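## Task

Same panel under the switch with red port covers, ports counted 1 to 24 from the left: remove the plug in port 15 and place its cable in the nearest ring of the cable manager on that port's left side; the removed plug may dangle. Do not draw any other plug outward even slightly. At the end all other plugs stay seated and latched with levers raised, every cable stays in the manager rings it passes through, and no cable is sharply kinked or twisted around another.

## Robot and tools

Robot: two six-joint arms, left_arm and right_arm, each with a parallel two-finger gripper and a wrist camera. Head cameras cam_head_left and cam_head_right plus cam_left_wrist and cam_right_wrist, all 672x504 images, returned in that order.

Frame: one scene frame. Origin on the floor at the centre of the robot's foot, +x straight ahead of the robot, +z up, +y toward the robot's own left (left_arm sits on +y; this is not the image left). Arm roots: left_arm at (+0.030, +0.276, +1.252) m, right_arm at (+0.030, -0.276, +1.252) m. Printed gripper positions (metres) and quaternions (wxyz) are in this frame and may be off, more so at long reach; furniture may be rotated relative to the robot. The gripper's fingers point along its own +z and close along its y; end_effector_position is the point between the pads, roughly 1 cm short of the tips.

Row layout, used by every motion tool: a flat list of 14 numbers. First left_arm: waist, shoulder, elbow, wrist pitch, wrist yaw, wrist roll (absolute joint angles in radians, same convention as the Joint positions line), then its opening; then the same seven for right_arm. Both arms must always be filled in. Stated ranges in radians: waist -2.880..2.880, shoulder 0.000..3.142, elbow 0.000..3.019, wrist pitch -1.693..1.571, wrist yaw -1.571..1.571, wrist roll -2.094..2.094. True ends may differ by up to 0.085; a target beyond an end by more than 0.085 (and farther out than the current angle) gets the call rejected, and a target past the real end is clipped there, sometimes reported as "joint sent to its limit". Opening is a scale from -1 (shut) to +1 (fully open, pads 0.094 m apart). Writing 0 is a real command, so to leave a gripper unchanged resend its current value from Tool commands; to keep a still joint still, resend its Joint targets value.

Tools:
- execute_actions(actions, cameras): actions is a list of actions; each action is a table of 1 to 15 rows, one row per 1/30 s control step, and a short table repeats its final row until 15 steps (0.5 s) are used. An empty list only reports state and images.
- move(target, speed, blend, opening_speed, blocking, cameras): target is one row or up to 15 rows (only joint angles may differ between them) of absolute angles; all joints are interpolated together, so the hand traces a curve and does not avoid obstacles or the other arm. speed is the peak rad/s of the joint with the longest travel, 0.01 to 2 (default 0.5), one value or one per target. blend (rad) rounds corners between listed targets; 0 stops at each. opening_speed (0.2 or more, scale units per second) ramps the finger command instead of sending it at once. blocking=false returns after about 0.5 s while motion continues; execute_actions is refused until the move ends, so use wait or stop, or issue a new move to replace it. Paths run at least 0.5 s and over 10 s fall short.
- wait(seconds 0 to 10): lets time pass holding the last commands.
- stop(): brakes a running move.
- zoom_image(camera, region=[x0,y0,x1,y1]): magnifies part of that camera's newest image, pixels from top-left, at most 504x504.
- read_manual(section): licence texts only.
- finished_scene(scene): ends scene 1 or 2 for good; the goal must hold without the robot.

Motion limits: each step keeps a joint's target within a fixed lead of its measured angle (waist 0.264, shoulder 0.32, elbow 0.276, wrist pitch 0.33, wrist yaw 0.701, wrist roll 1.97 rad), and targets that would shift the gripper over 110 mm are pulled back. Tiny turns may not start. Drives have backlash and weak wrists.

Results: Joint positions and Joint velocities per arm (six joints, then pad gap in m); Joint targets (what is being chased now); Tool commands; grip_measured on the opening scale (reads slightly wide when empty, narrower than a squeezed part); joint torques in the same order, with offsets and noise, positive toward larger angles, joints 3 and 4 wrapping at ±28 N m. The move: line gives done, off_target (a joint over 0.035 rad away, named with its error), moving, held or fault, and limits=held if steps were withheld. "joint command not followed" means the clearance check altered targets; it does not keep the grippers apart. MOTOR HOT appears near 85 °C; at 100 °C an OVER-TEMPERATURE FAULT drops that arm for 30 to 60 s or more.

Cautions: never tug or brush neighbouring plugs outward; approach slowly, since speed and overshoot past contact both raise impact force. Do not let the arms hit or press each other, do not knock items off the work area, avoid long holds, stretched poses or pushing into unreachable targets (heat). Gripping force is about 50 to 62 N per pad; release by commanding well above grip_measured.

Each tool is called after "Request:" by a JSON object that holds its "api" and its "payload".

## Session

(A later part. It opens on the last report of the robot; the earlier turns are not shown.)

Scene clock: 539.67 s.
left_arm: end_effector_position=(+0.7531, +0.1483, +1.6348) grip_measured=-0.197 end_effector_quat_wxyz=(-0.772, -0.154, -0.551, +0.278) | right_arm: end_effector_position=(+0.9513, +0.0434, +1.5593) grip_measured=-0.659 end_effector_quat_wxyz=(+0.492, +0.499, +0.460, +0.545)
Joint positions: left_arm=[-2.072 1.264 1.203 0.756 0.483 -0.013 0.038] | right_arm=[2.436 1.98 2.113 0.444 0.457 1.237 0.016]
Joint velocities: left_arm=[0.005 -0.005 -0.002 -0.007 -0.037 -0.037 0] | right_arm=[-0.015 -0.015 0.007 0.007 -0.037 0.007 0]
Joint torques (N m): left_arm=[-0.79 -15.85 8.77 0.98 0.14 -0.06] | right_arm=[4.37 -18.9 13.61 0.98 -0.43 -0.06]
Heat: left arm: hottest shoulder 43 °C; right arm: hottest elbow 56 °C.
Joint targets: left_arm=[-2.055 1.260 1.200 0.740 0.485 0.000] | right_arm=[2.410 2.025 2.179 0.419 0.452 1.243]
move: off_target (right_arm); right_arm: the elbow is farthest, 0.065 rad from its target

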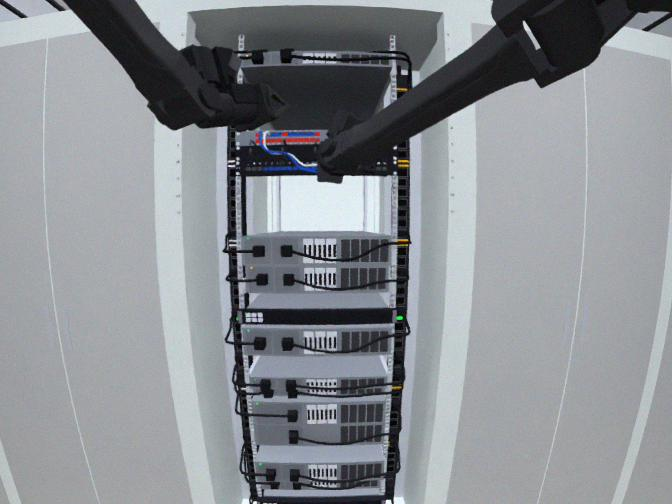

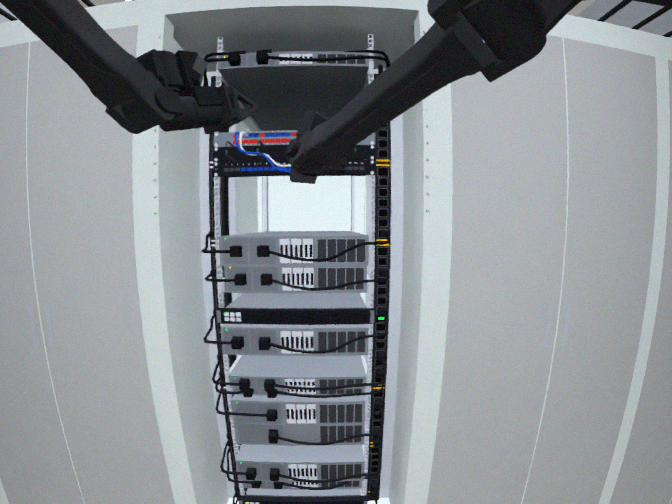

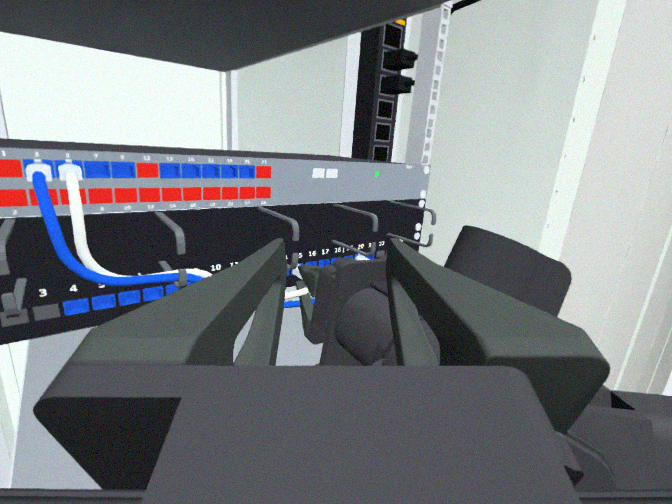

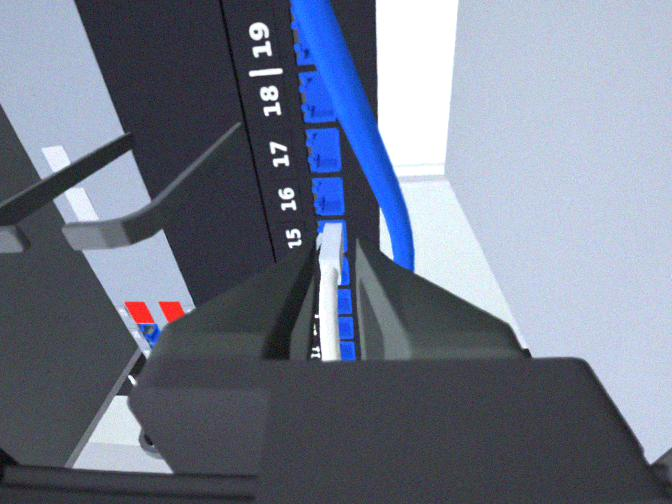

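Request:
{"api": "move", "payload": {"target": [-2.055,1.26,1.20,0.74,0.485,0,-0.2,2.41,2.026,2.178,0.418,0.452,1.243,-1], "opening_speed": 0.25}}

Request:
{"api": "zoom_image", "payload": {"camera": "cam_left_wrist", "region": [200, 180, 420, 340]}}

Request:
{"api": "zoom_image", "payload": {"camera": "cam_right_wrist", "region": [250, 150, 450, 350]}}

Scene clock: 568.47 s.
left_arm: end_effector_position=(+0.7531, +0.1483, +1.6348) grip_measured=-0.197 end_effector_quat_wxyz=(-0.772, -0.154, -0.551, +0.278) | right_arm: end_effector_position=(+0.9510, +0.0433, +1.5601) grip_measured=-0.867 end_effector_quat_wxyz=(+0.494, +0.500, +0.461, +0.542)
Joint positions: left_arm=[-2.072 1.264 1.203 0.756 0.483 -0.013 0.038] | right_arm=[2.437 1.98 2.114 0.444 0.463 1.231 0.006]
Joint velocities: left_arm=[-0.005 -0.005 0.007 -0.002 -0.022 -0.007 -0.001] | right_arm=[-0.015 -0.015 0.007 -0.007 -0.066 -0.051 0.001]
Joint torques (N m): left_arm=[-1.08 -16.32 8.68 0.92 0.13 -0.09] | right_arm=[4.19 -18.67 13.34 0.73 -0.75 -0.07]
Heat: left arm: hottest shoulder 43 °C; right arm: hottest elbow 56 °C.
Joint targets: left_arm=[-2.055 1.260 1.200 0.740 0.485 0.000] | right_arm=[2.410 2.026 2.177 0.418 0.453 1.237]
move: off_target (right_arm); right_arm: the elbow is farthest, 0.064 rad from its target

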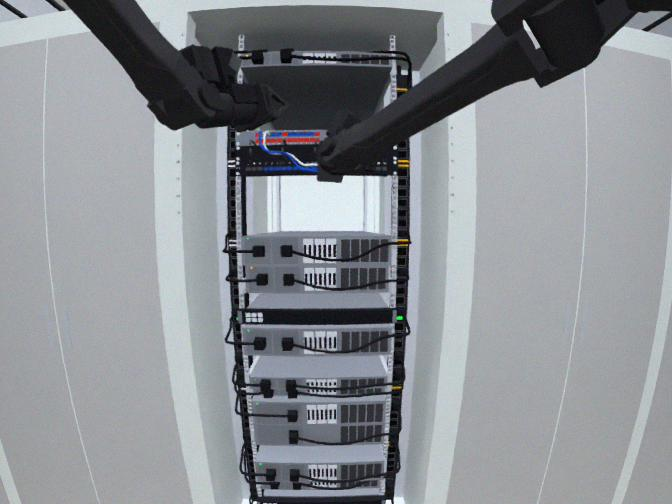

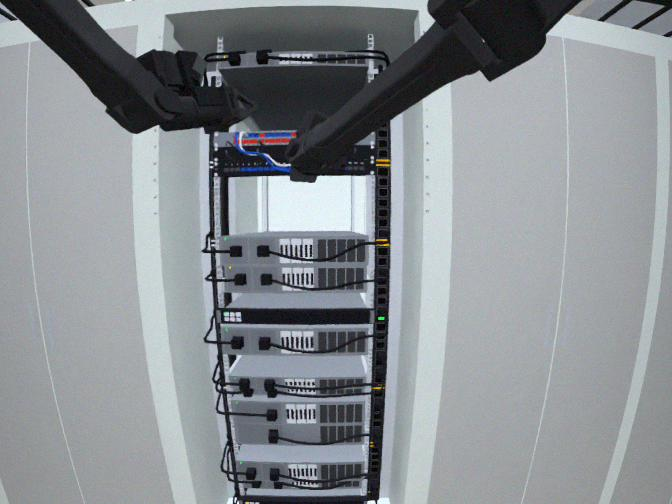

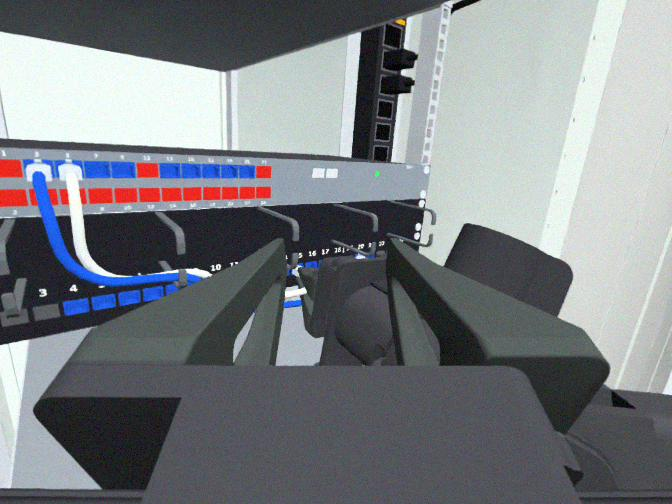

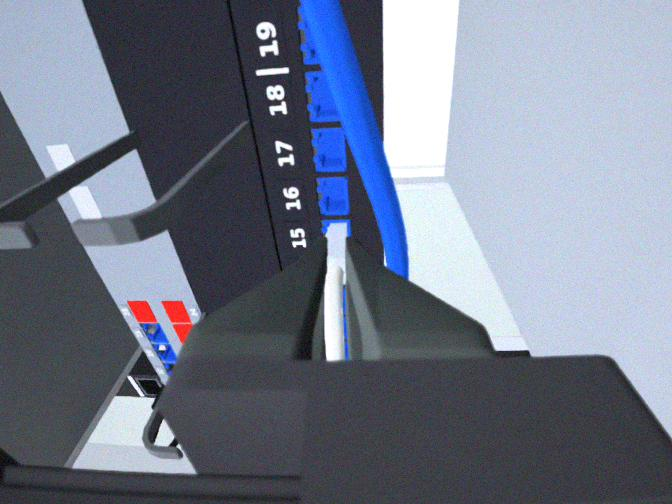

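Scaled by 2.291 from the camera's 672x504 image, which has a finer 960x720 frame.

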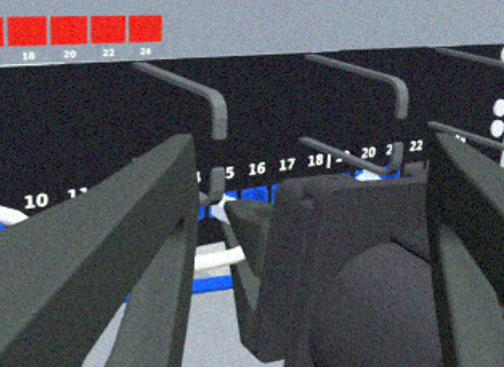

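Scaled by 2.520 from the camera's 672x504 image, which has a finer 960x720 frame.

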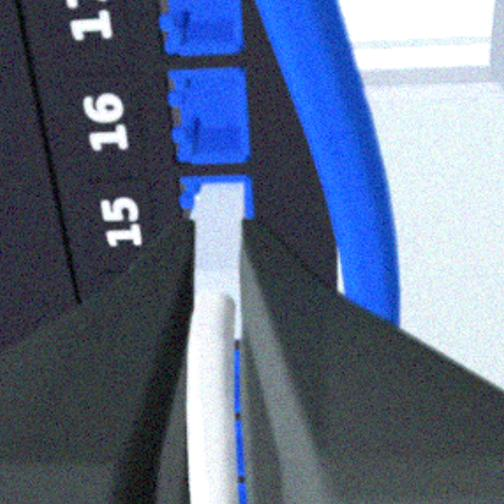

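Request:
{"api": "move", "payload": {"target": [-2.055,1.26,1.20,0.74,0.485,0,-0.2,2.475,1.845,1.885,0.563,0.495,1.243,-1], "speed": 0.2}}

Request:
{"api": "zoom_image", "payload": {"camera": "cam_left_wrist", "region": [200, 180, 420, 340]}}

Request:
{"api": "zoom_image", "payload": {"camera": "cam_right_wrist", "region": [250, 100, 450, 300]}}

Scene clock: 582.23 s.
left_arm: end_effector_position=(+0.7531, +0.1483, +1.6348) grip_measured=-0.197 end_effector_quat_wxyz=(-0.772, -0.154, -0.551, +0.278) | right_arm: end_effector_position=(+0.9096, +0.0381, +1.5547) grip_measured=-0.870 end_effector_quat_wxyz=(+0.487, +0.507, +0.461, +0.541)
Joint positions: left_arm=[-2.072 1.264 1.203 0.756 0.483 -0.013 0.038] | right_arm=[2.46 1.867 1.893 0.542 0.489 1.237 0.006]
Joint velocities: left_arm=[-0.015 0.005 0.002 0.002 0.037 0.066 0] | right_arm=[0.015 -0.005 -0.012 -0.007 -0.007 0.051 0]
Joint torques (N m): left_arm=[-1.26 -16.03 8.72 1.05 0.14 -0.09] | right_arm=[6.53 -23.06 8.46 2.73 -0.07 0.02]
Heat: left arm: hottest shoulder 43 °C; right arm: hottest elbow 55 °C.
Joint targets: left_arm=[-2.055 1.260 1.200 0.740 0.485 0.000] | right_arm=[2.474 1.845 1.886 0.563 0.494 1.249]
move: done

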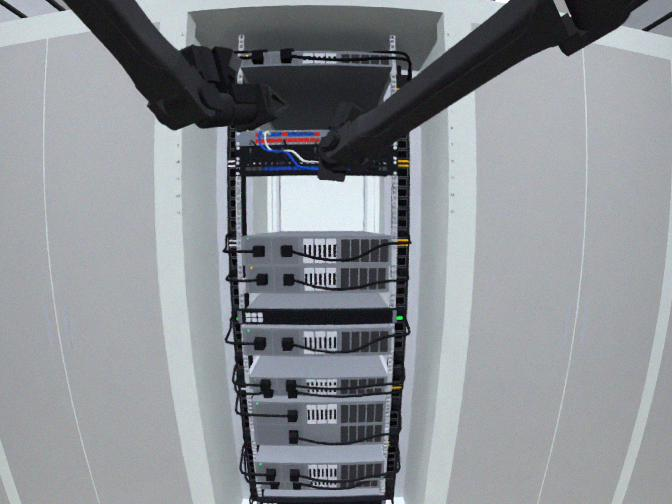

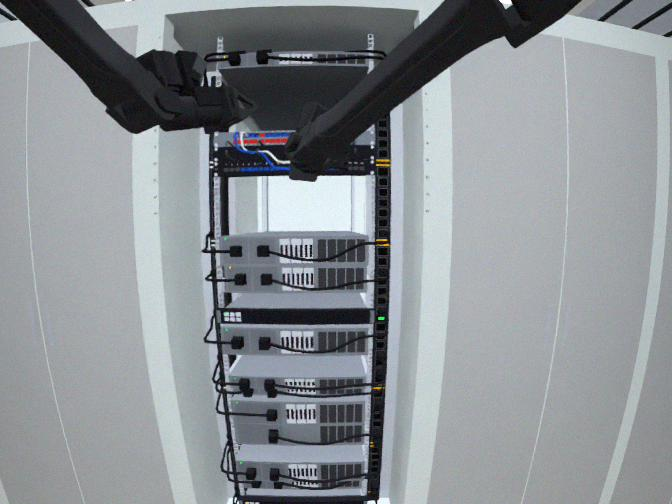

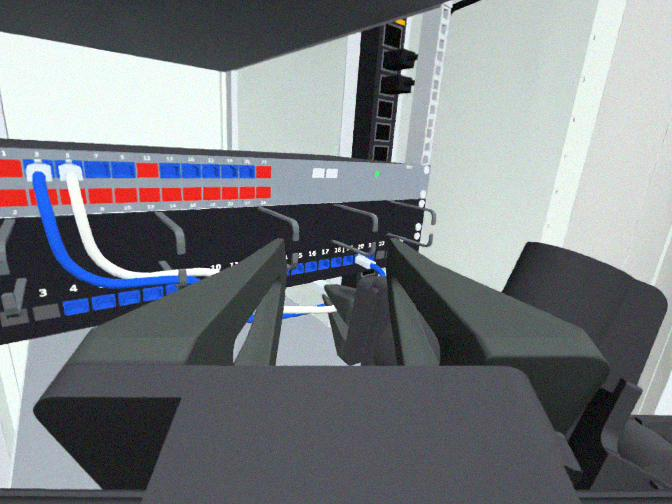

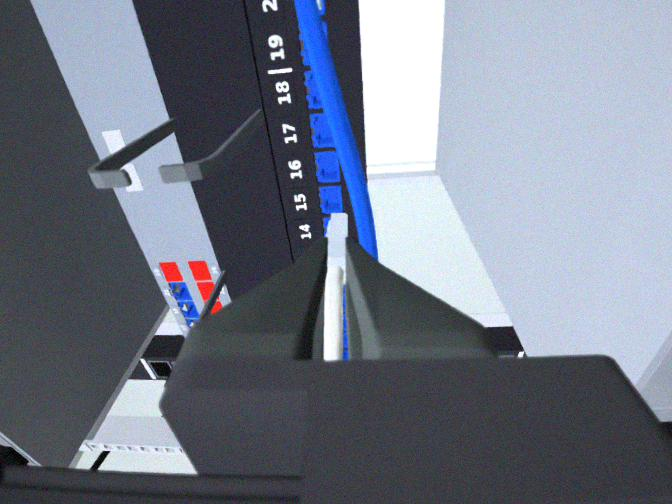

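Scaled by 2.291 from the camera's 672x504 image, which has a finer 960x720 frame.

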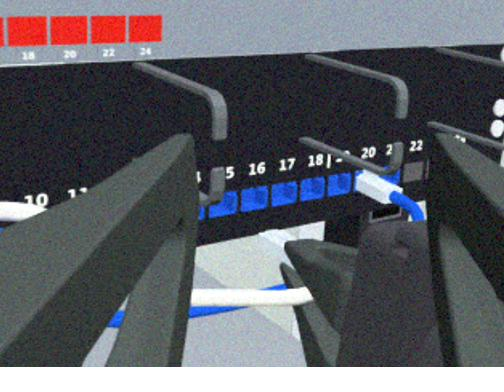

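Scaled by 2.520 from the camera's 672x504 image, which has a finer 960x720 frame.

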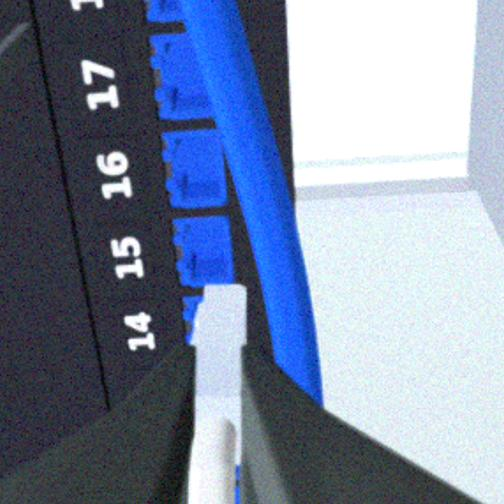

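Request:
{"api": "move", "payload": {"target": [-2.055,1.26,1.20,0.74,0.485,0,-0.2,2.526,1.7,1.745,0.56,0.54,1.243,-1], "speed": 0.25}}

Request:
{"api": "zoom_image", "payload": {"camera": "cam_left_wrist", "region": [100, 150, 400, 350]}}

Scene clock: 600.70 s.
left_arm: end_effector_position=(+0.7531, +0.1483, +1.6348) grip_measured=-0.197 end_effector_quat_wxyz=(-0.772, -0.154, -0.551, +0.278) | right_arm: end_effector_position=(+0.8629, +0.0297, +1.6020) grip_measured=-0.870 end_effector_quat_wxyz=(+0.477, +0.515, +0.457, +0.547)
Joint positions: left_arm=[-2.072 1.264 1.203 0.756 0.483 -0.013 0.038] | right_arm=[2.516 1.716 1.749 0.542 0.535 1.237 0.006]
Joint velocities: left_arm=[-0.005 0.005 -0.012 -0.007 -0.037 0.007 0] | right_arm=[-0.015 -0.005 0.007 0.002 0.022 -0.037 0]
Joint torques (N m): left_arm=[-1.2 -16.15 8.87 1.06 0.11 -0.08] | right_arm=[5.48 -20.66 8.47 2.67 -0.03 -0.08]
Heat: left arm: hottest shoulder 43 °C; right arm: hottest elbow 53 °C.
Joint targets: left_arm=[-2.055 1.260 1.200 0.740 0.485 0.000] | right_arm=[2.527 1.701 1.745 0.560 0.540 1.243]
move: done

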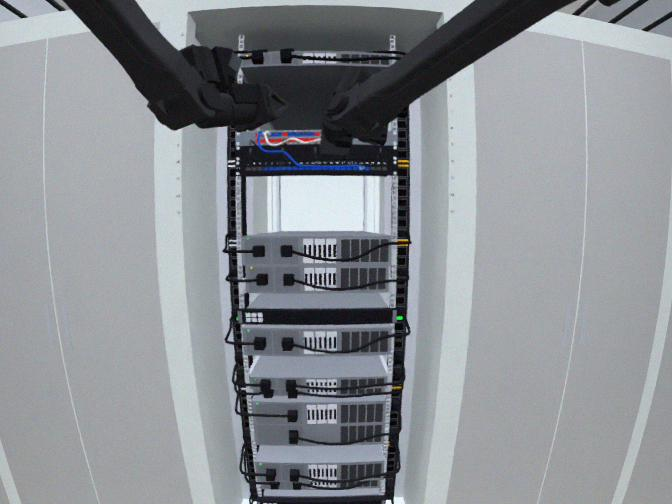

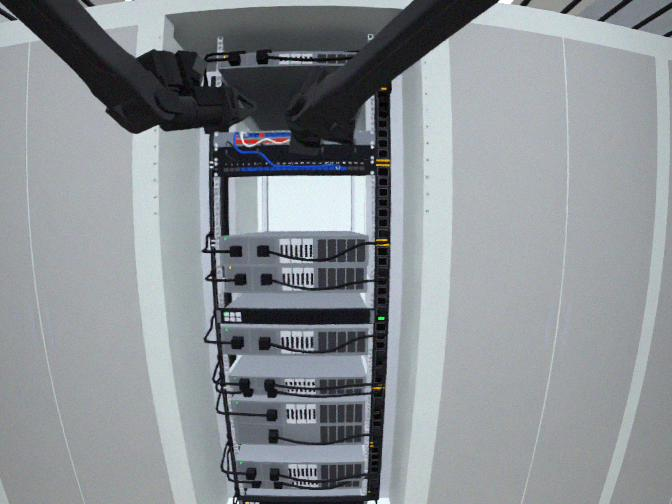

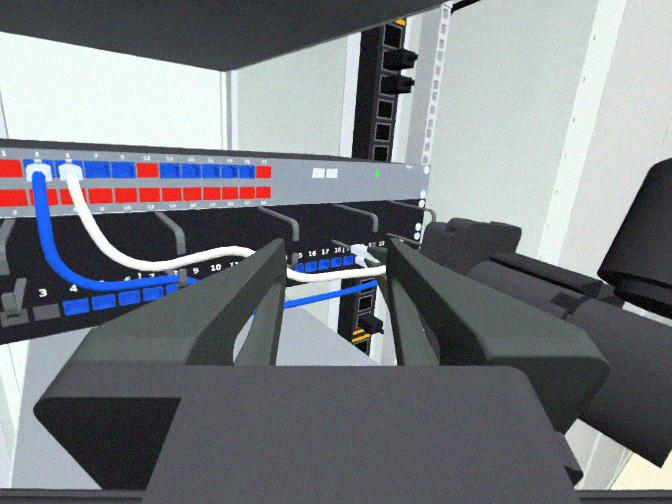

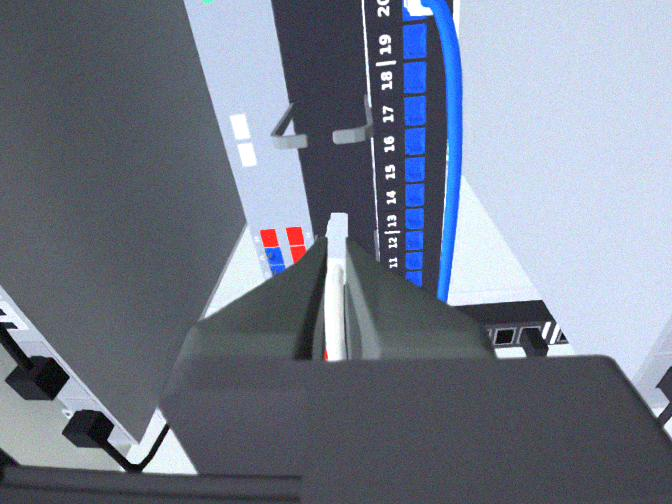

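Scaled by 1.680 from the camera's 672x504 image, which has a finer 960x720 frame.

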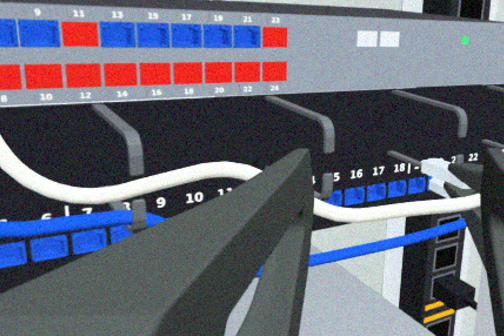

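Request:
{"api": "move", "payload": {"target": [-2.055,1.26,1.20,0.74,0.485,0,-0.2,2.447,1.91,2.10,0.37,0.482,1.243,-1], "speed": 0.25}}

Request:
{"api": "zoom_image", "payload": {"camera": "cam_left_wrist", "region": [100, 150, 400, 350]}}

Scene clock: 624.73 s.
left_arm: end_effector_position=(+0.7531, +0.1483, +1.6348) grip_measured=-0.197 end_effector_quat_wxyz=(-0.772, -0.154, -0.551, +0.278) | right_arm: end_effector_position=(+0.9282, +0.0395, +1.5896) grip_measured=-0.871 end_effector_quat_wxyz=(+0.481, +0.506, +0.475, +0.536)
Joint positions: left_arm=[-2.072 1.264 1.203 0.756 0.483 -0.013 0.038] | right_arm=[2.465 1.882 2.035 0.384 0.487 1.237 0.006]
Joint velocities: left_arm=[0.015 -0.005 -0.007 0.002 -0.037 0.051 0.001] | right_arm=[-0.005 -0.015 0.007 0.012 -0.051 0.007 0]
Joint torques (N m): left_arm=[-1.03 -15.74 8.81 1.02 0.13 -0.1] | right_arm=[3.84 -19.78 13.61 1.43 -0.42 -0.06]
Heat: left arm: hottest shoulder 43 °C; right arm: hottest elbow 50 °C.
Joint targets: left_arm=[-2.055 1.260 1.200 0.740 0.485 0.000] | right_arm=[2.448 1.910 2.099 0.370 0.483 1.243]
move: off_target (right_arm); right_arm: the elbow is farthest, 0.065 rad from its target

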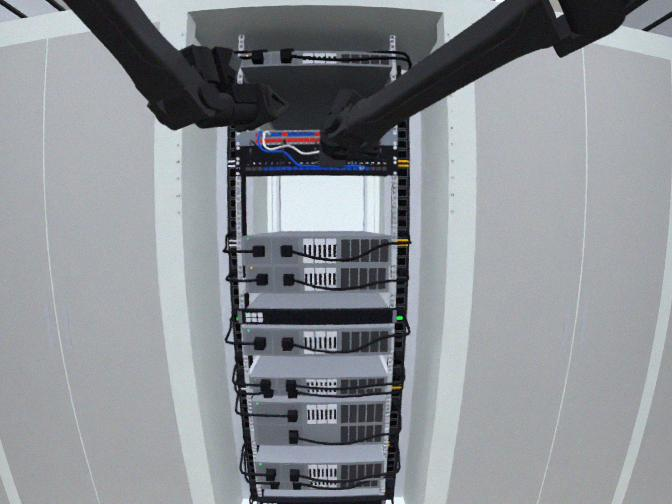

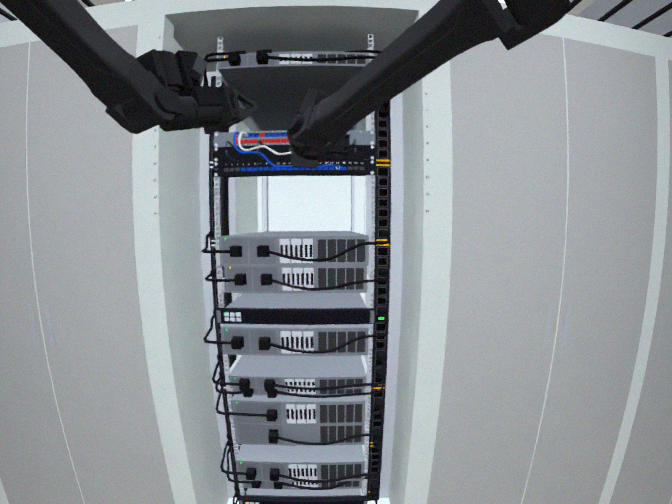

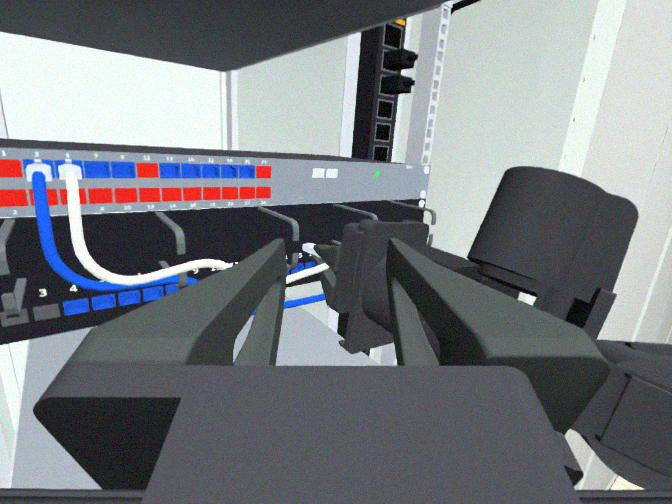

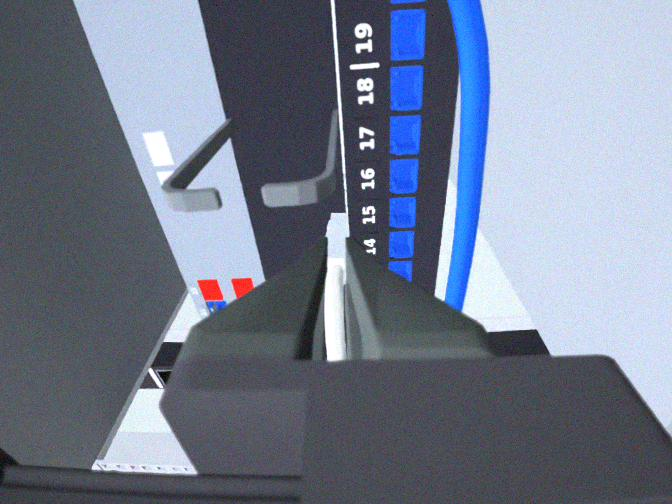

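Scaled by 1.680 from the camera's 672x504 image, which has a finer 960x720 frame.

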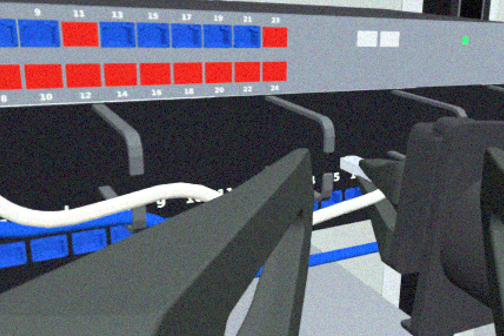

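Request:
{"api": "zoom_image", "payload": {"camera": "cam_left_wrist", "region": [120, 190, 260, 310]}}

Request:
{"api": "zoom_image", "payload": {"camera": "cam_head_left", "region": [225, 110, 345, 190]}}

Scaled by 3.600 from the camera's 672x504 image, which has a finer 960x720 frame.

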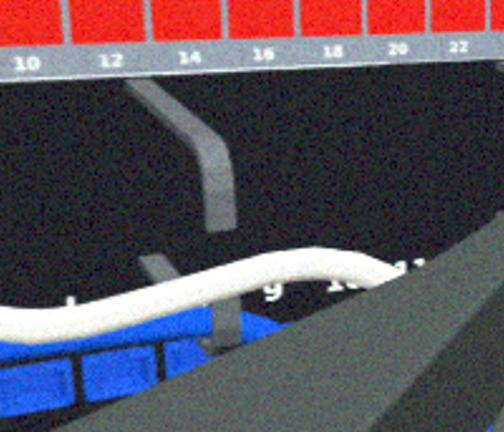

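Scaled by 4.200 from the camera's 672x504 image, which has a finer 960x720 frame.

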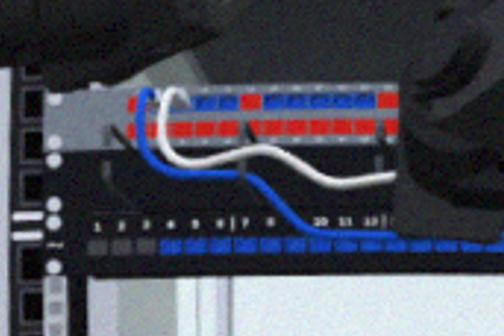

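Request:
{"api": "move", "payload": {"target": [-2.055,1.26,1.20,0.74,0.485,0,-0.2,2.49,1.845,2.145,0.302,0.49,1.243,-1], "speed": 0.25, "cameras": []}}

Request:
{"api": "move", "payload": {"target": [-2.105,1.40,1.49,0.324,0.341,-1.243,-0.6,2.49,1.845,2.145,0.302,0.49,1.243,-1]}}

Request:
{"api": "zoom_image", "payload": {"camera": "cam_left_wrist", "region": [186, 52, 486, 352]}}

Request:
{"api": "zoom_image", "payload": {"camera": "cam_head_left", "region": [225, 110, 345, 190]}}

Scene clock: 691.63 s.
left_arm: end_effector_position=(+0.7531, +0.1483, +1.6348) grip_measured=-0.197 end_effector_quat_wxyz=(-0.772, -0.154, -0.551, +0.278) | right_arm: end_effector_position=(+0.9308, +0.0334, +1.6178) grip_measured=-0.871 end_effector_quat_wxyz=(+0.479, +0.506, +0.476, +0.537)
Joint positions: left_arm=[-2.072 1.264 1.203 0.756 0.483 -0.013 0.038] | right_arm=[2.47 1.867 2.085 0.316 0.487 1.237 0.006]
Joint velocities: left_arm=[-0.015 -0.005 -0.027 -0.007 -0.022 -0.022 -0.001] | right_arm=[-0.005 -0.005 0.002 -0.012 -0.081 -0.022 -0.001]
Joint torques (N m): left_arm=[-0.79 -15.62 8.85 1.13 0.13 -0.08] | right_arm=[6.53 -23.18 13.57 1.36 -0.14 -0.05]
Heat: left arm: hottest shoulder 43 °C; right arm: hottest elbow 63 °C.
Joint targets: left_arm=[-2.055 1.260 1.200 0.740 0.485 0.000] | right_arm=[2.490 1.845 2.146 0.302 0.490 1.243]
move: off_target (right_arm); right_arm: the elbow is farthest, 0.060 rad from its target
No camera images: "cameras" was empty.

Scene clock: 695.03 s.
left_arm: end_effector_position=(+0.8309, +0.1387, +1.5813) grip_measured=-0.597 end_effector_quat_wxyz=(-0.401, +0.304, -0.619, +0.603) | right_arm: end_effector_position=(+0.9308, +0.0335, +1.6175) grip_measured=-0.871 end_effector_quat_wxyz=(+0.479, +0.506, +0.477, +0.537)
Joint positions: left_arm=[-2.083 1.387 1.425 0.34 0.344 -1.228 0.019] | right_arm=[2.47 1.867 2.085 0.315 0.487 1.237 0.006]
Joint velocities: left_arm=[-0.024 -0.005 -0.002 0.012 -0.051 -0.022 0] | right_arm=[-0.005 -0.024 -0.007 0.012 -0.007 -0.051 0.001]
Joint torques (N m): left_arm=[-4.66 -16.97 14.99 1.26 0.03 -0.21] | right_arm=[7.12 -23.41 13.27 1.4 -0.11 -0.09]
Heat: left arm: hottest shoulder 43 °C; right arm: hottest elbow 61 °C.
Joint targets: left_arm=[-2.105 1.401 1.490 0.324 0.341 -1.242] | right_arm=[2.490 1.845 2.145 0.301 0.490 1.243]
move: off_target (left_arm, right_arm); left_arm: the elbow is farthest, 0.065 rad from its target; right_arm: the elbow is farthest, 0.060 rad from its target

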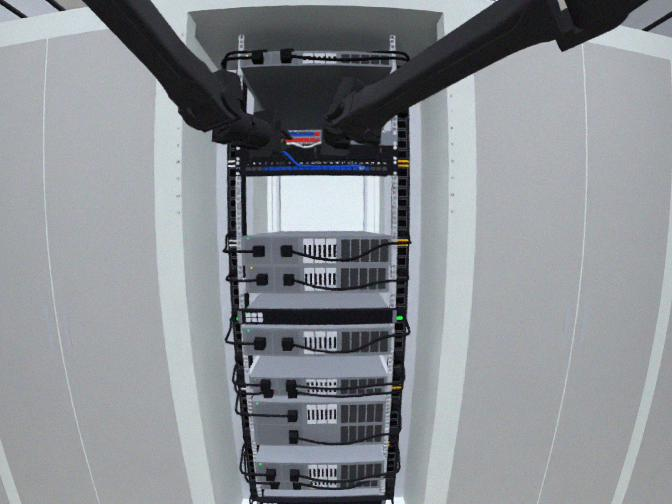

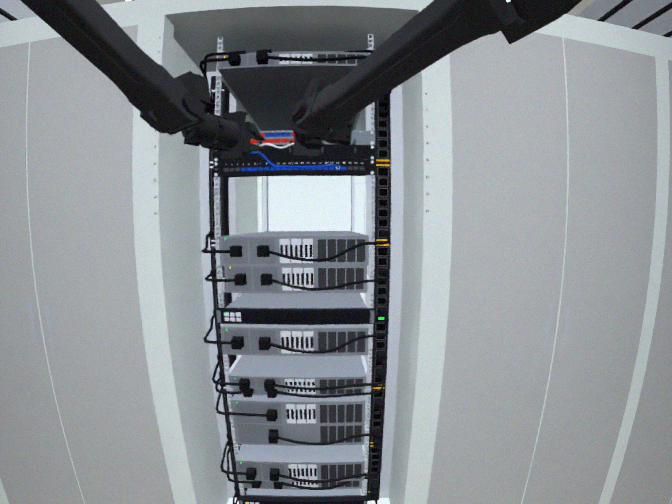

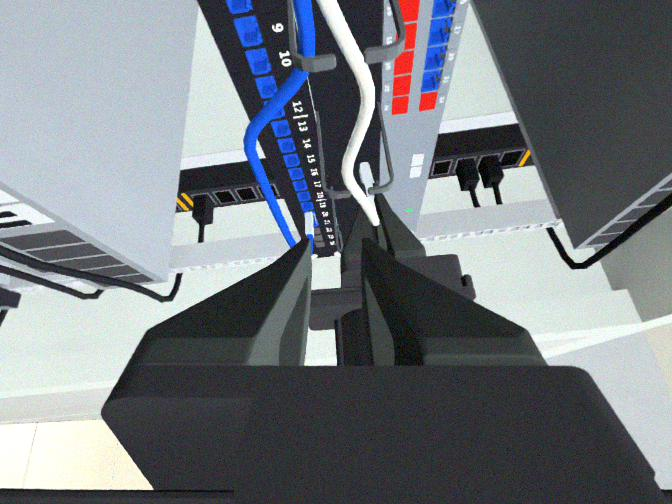

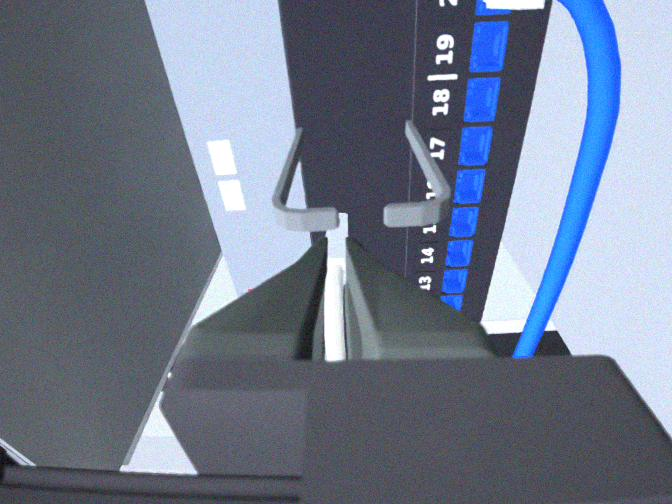

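Scaled by 1.680 from the camera's 672x504 image, which has a finer 960x720 frame.

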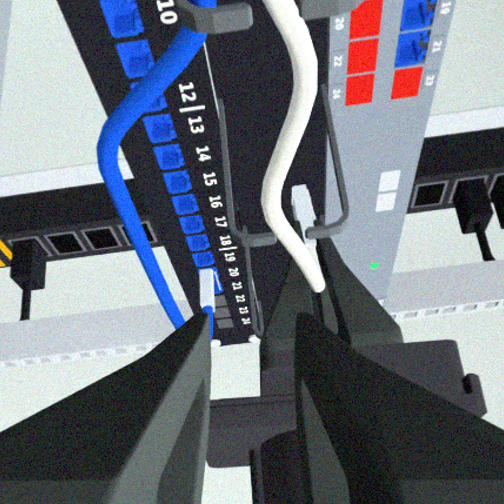

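Scaled by 4.200 from the camera's 672x504 image, which has a finer 960x720 frame.

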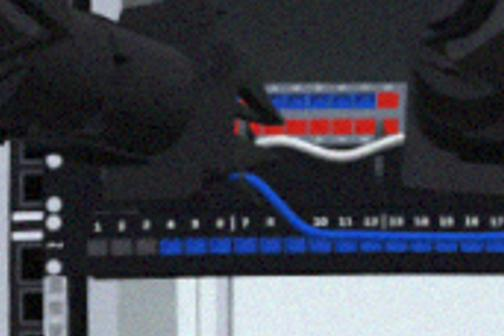

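Request:
{"api": "move", "payload": {"target": [-2.154,1.56,1.74,0.225,0.298,-1.255,-0.6,2.49,1.845,2.145,0.302,0.49,1.243,-1], "speed": 0.25}}

Request:
{"api": "zoom_image", "payload": {"camera": "cam_left_wrist", "region": [186, 52, 486, 352]}}

Scene clock: 744.33 s.
left_arm: end_effector_position=(+0.8894, +0.1022, +1.5892) grip_measured=-0.597 end_effector_quat_wxyz=(-0.390, +0.314, -0.615, +0.609) | right_arm: end_effector_position=(+0.9308, +0.0335, +1.6175) grip_measured=-0.871 end_effector_quat_wxyz=(+0.479, +0.506, +0.477, +0.537)
Joint positions: left_arm=[-2.132 1.546 1.672 0.242 0.299 -1.241 0.019] | right_arm=[2.47 1.867 2.085 0.315 0.487 1.237 0.006]
Joint velocities: left_arm=[0.005 0.005 0.032 -0.017 -0.007 0.007 0] | right_arm=[0.005 0.005 -0.017 -0.022 0.022 0.007 0.001]
Joint torques (N m): left_arm=[-5.25 -19.78 15.35 1.28 0.1 -0.23] | right_arm=[7.18 -22.89 13.26 1.46 -0.13 -0.09]
Heat: left arm: hottest elbow 50 °C; right arm: hottest elbow 56 °C.
Joint targets: left_arm=[-2.153 1.560 1.739 0.226 0.297 -1.256] | right_arm=[2.490 1.845 2.145 0.302 0.490 1.243]
move: off_target (left_arm, right_arm); left_arm: the elbow is farthest, 0.068 rad from its target; right_arm: the elbow is farthest, 0.060 rad from its target

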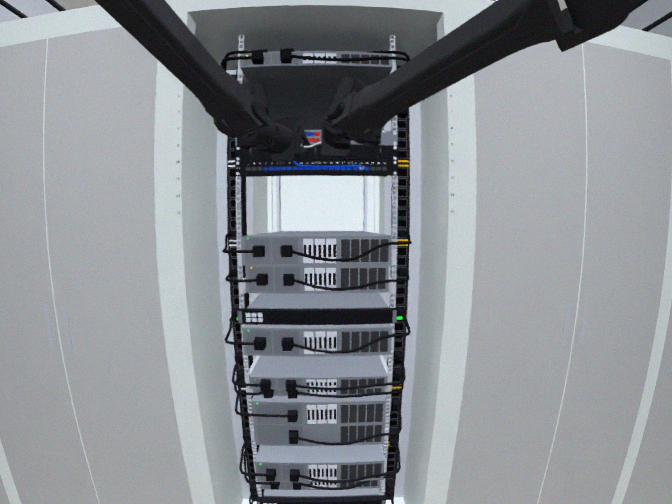

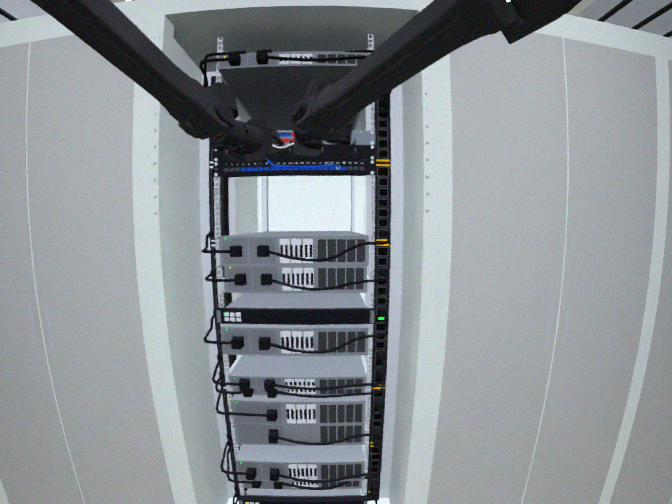

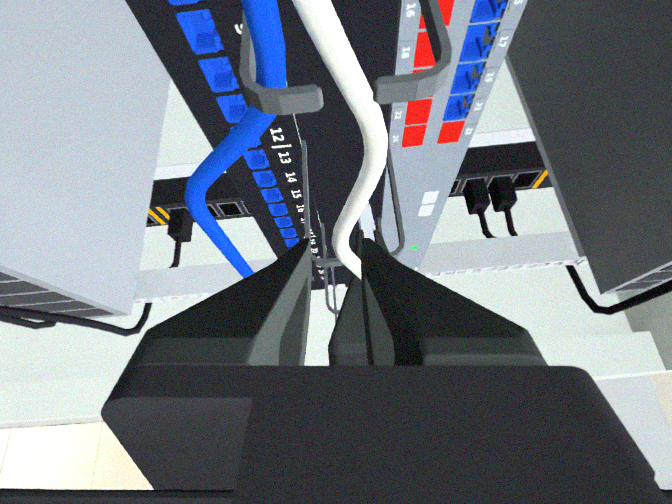

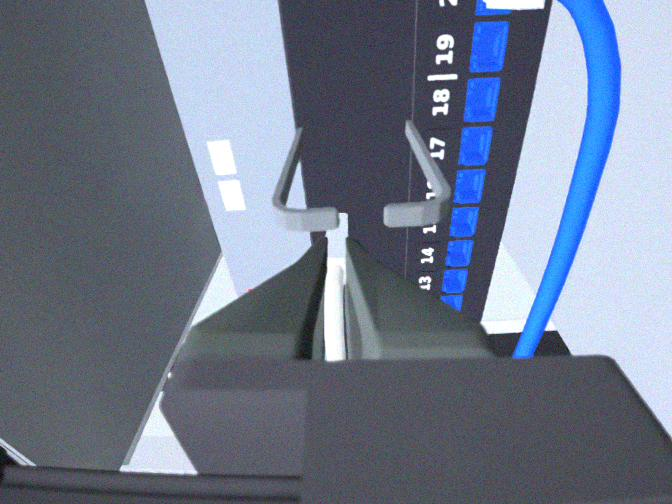

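Scaled by 1.680 from the camera's 672x504 image, which has a finer 960x720 frame.

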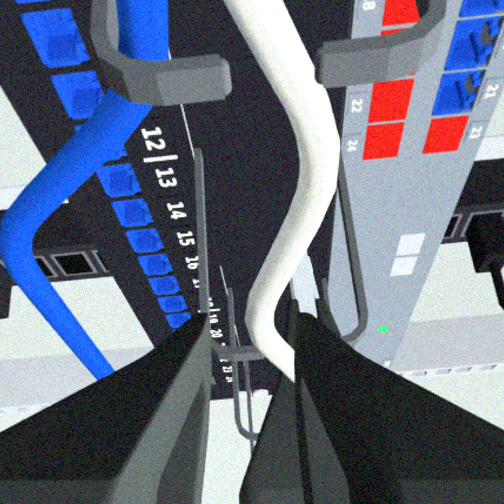

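Request:
{"api": "move", "payload": {"target": [-2.154,1.56,1.74,0.225,0.298,-1.255,-0.97,2.49,1.845,2.145,0.302,0.49,1.243,-1], "opening_speed": 0.25}}

Request:
{"api": "zoom_image", "payload": {"camera": "cam_left_wrist", "region": [186, 52, 486, 352]}}

Scene clock: 754.50 s.
left_arm: end_effector_position=(+0.8896, +0.1023, +1.5901) grip_measured=-0.958 end_effector_quat_wxyz=(-0.390, +0.314, -0.615, +0.610) | right_arm: end_effector_position=(+0.9308, +0.0335, +1.6175) grip_measured=-0.871 end_effector_quat_wxyz=(+0.479, +0.506, +0.477, +0.537)
Joint positions: left_arm=[-2.132 1.546 1.674 0.242 0.299 -1.241 0.002] | right_arm=[2.47 1.867 2.085 0.315 0.487 1.237 0.006]
Joint velocities: left_arm=[-0.044 0.005 0.002 0.007 -0.007 -0.022 0] | right_arm=[-0.005 -0.005 0.007 -0.007 0.066 -0.022 -0.001]
Joint torques (N m): left_arm=[-5.07 -19.37 15.35 1.16 0.13 -0.23] | right_arm=[6.71 -22.89 13.2 1.48 -0.13 -0.07]
Heat: left arm: hottest elbow 52 °C; right arm: hottest elbow 57 °C.
Joint targets: left_arm=[-2.154 1.560 1.740 0.225 0.298 -1.254] | right_arm=[2.490 1.845 2.145 0.302 0.490 1.243]
move: off_target (left_arm, right_arm); left_arm: the elbow is farthest, 0.066 rad from its target; right_arm: the elbow is farthest, 0.060 rad from its target

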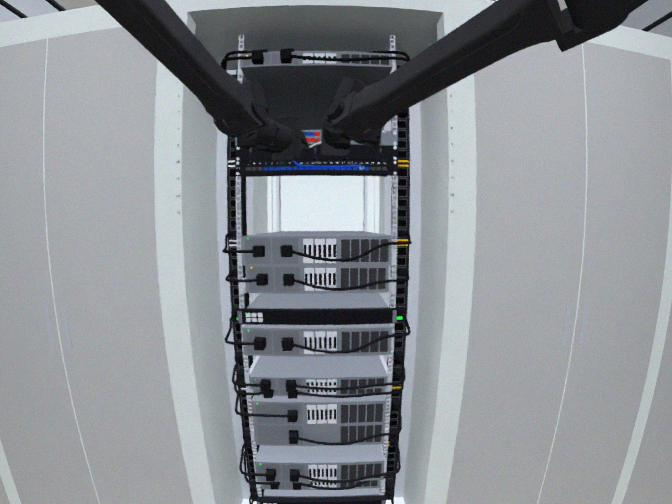

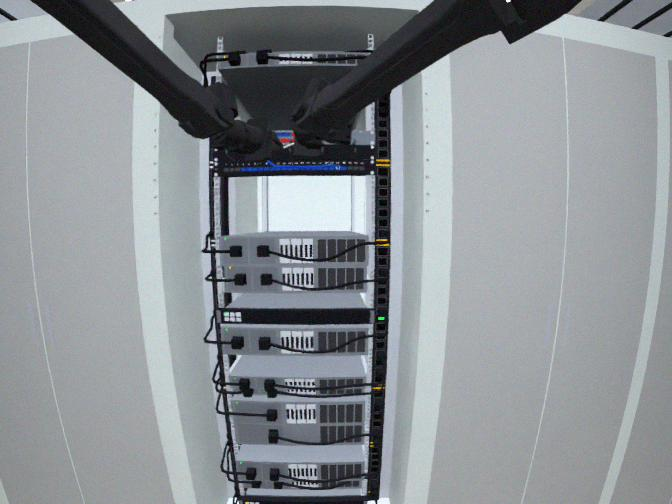

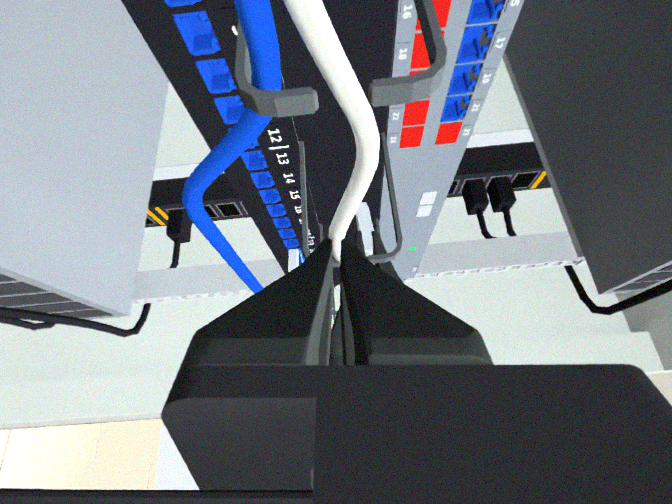

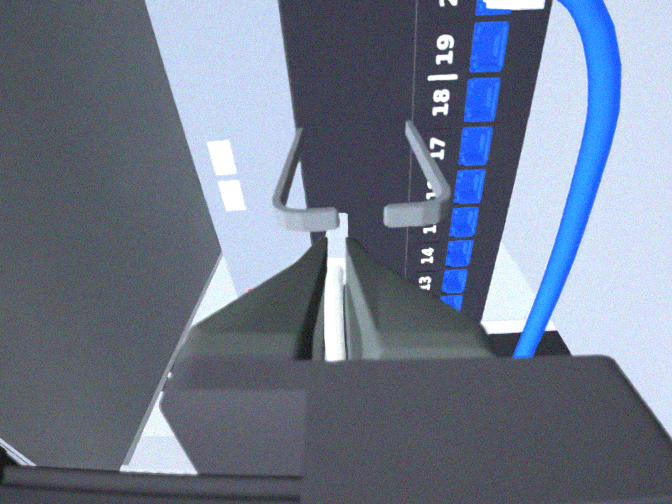

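Scaled by 1.680 from the camera's 672x504 image, which has a finer 960x720 frame.

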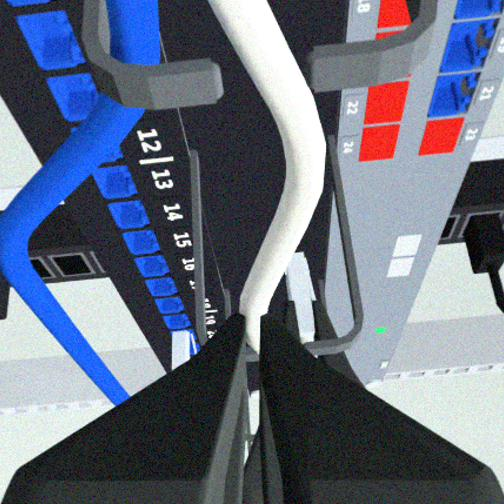

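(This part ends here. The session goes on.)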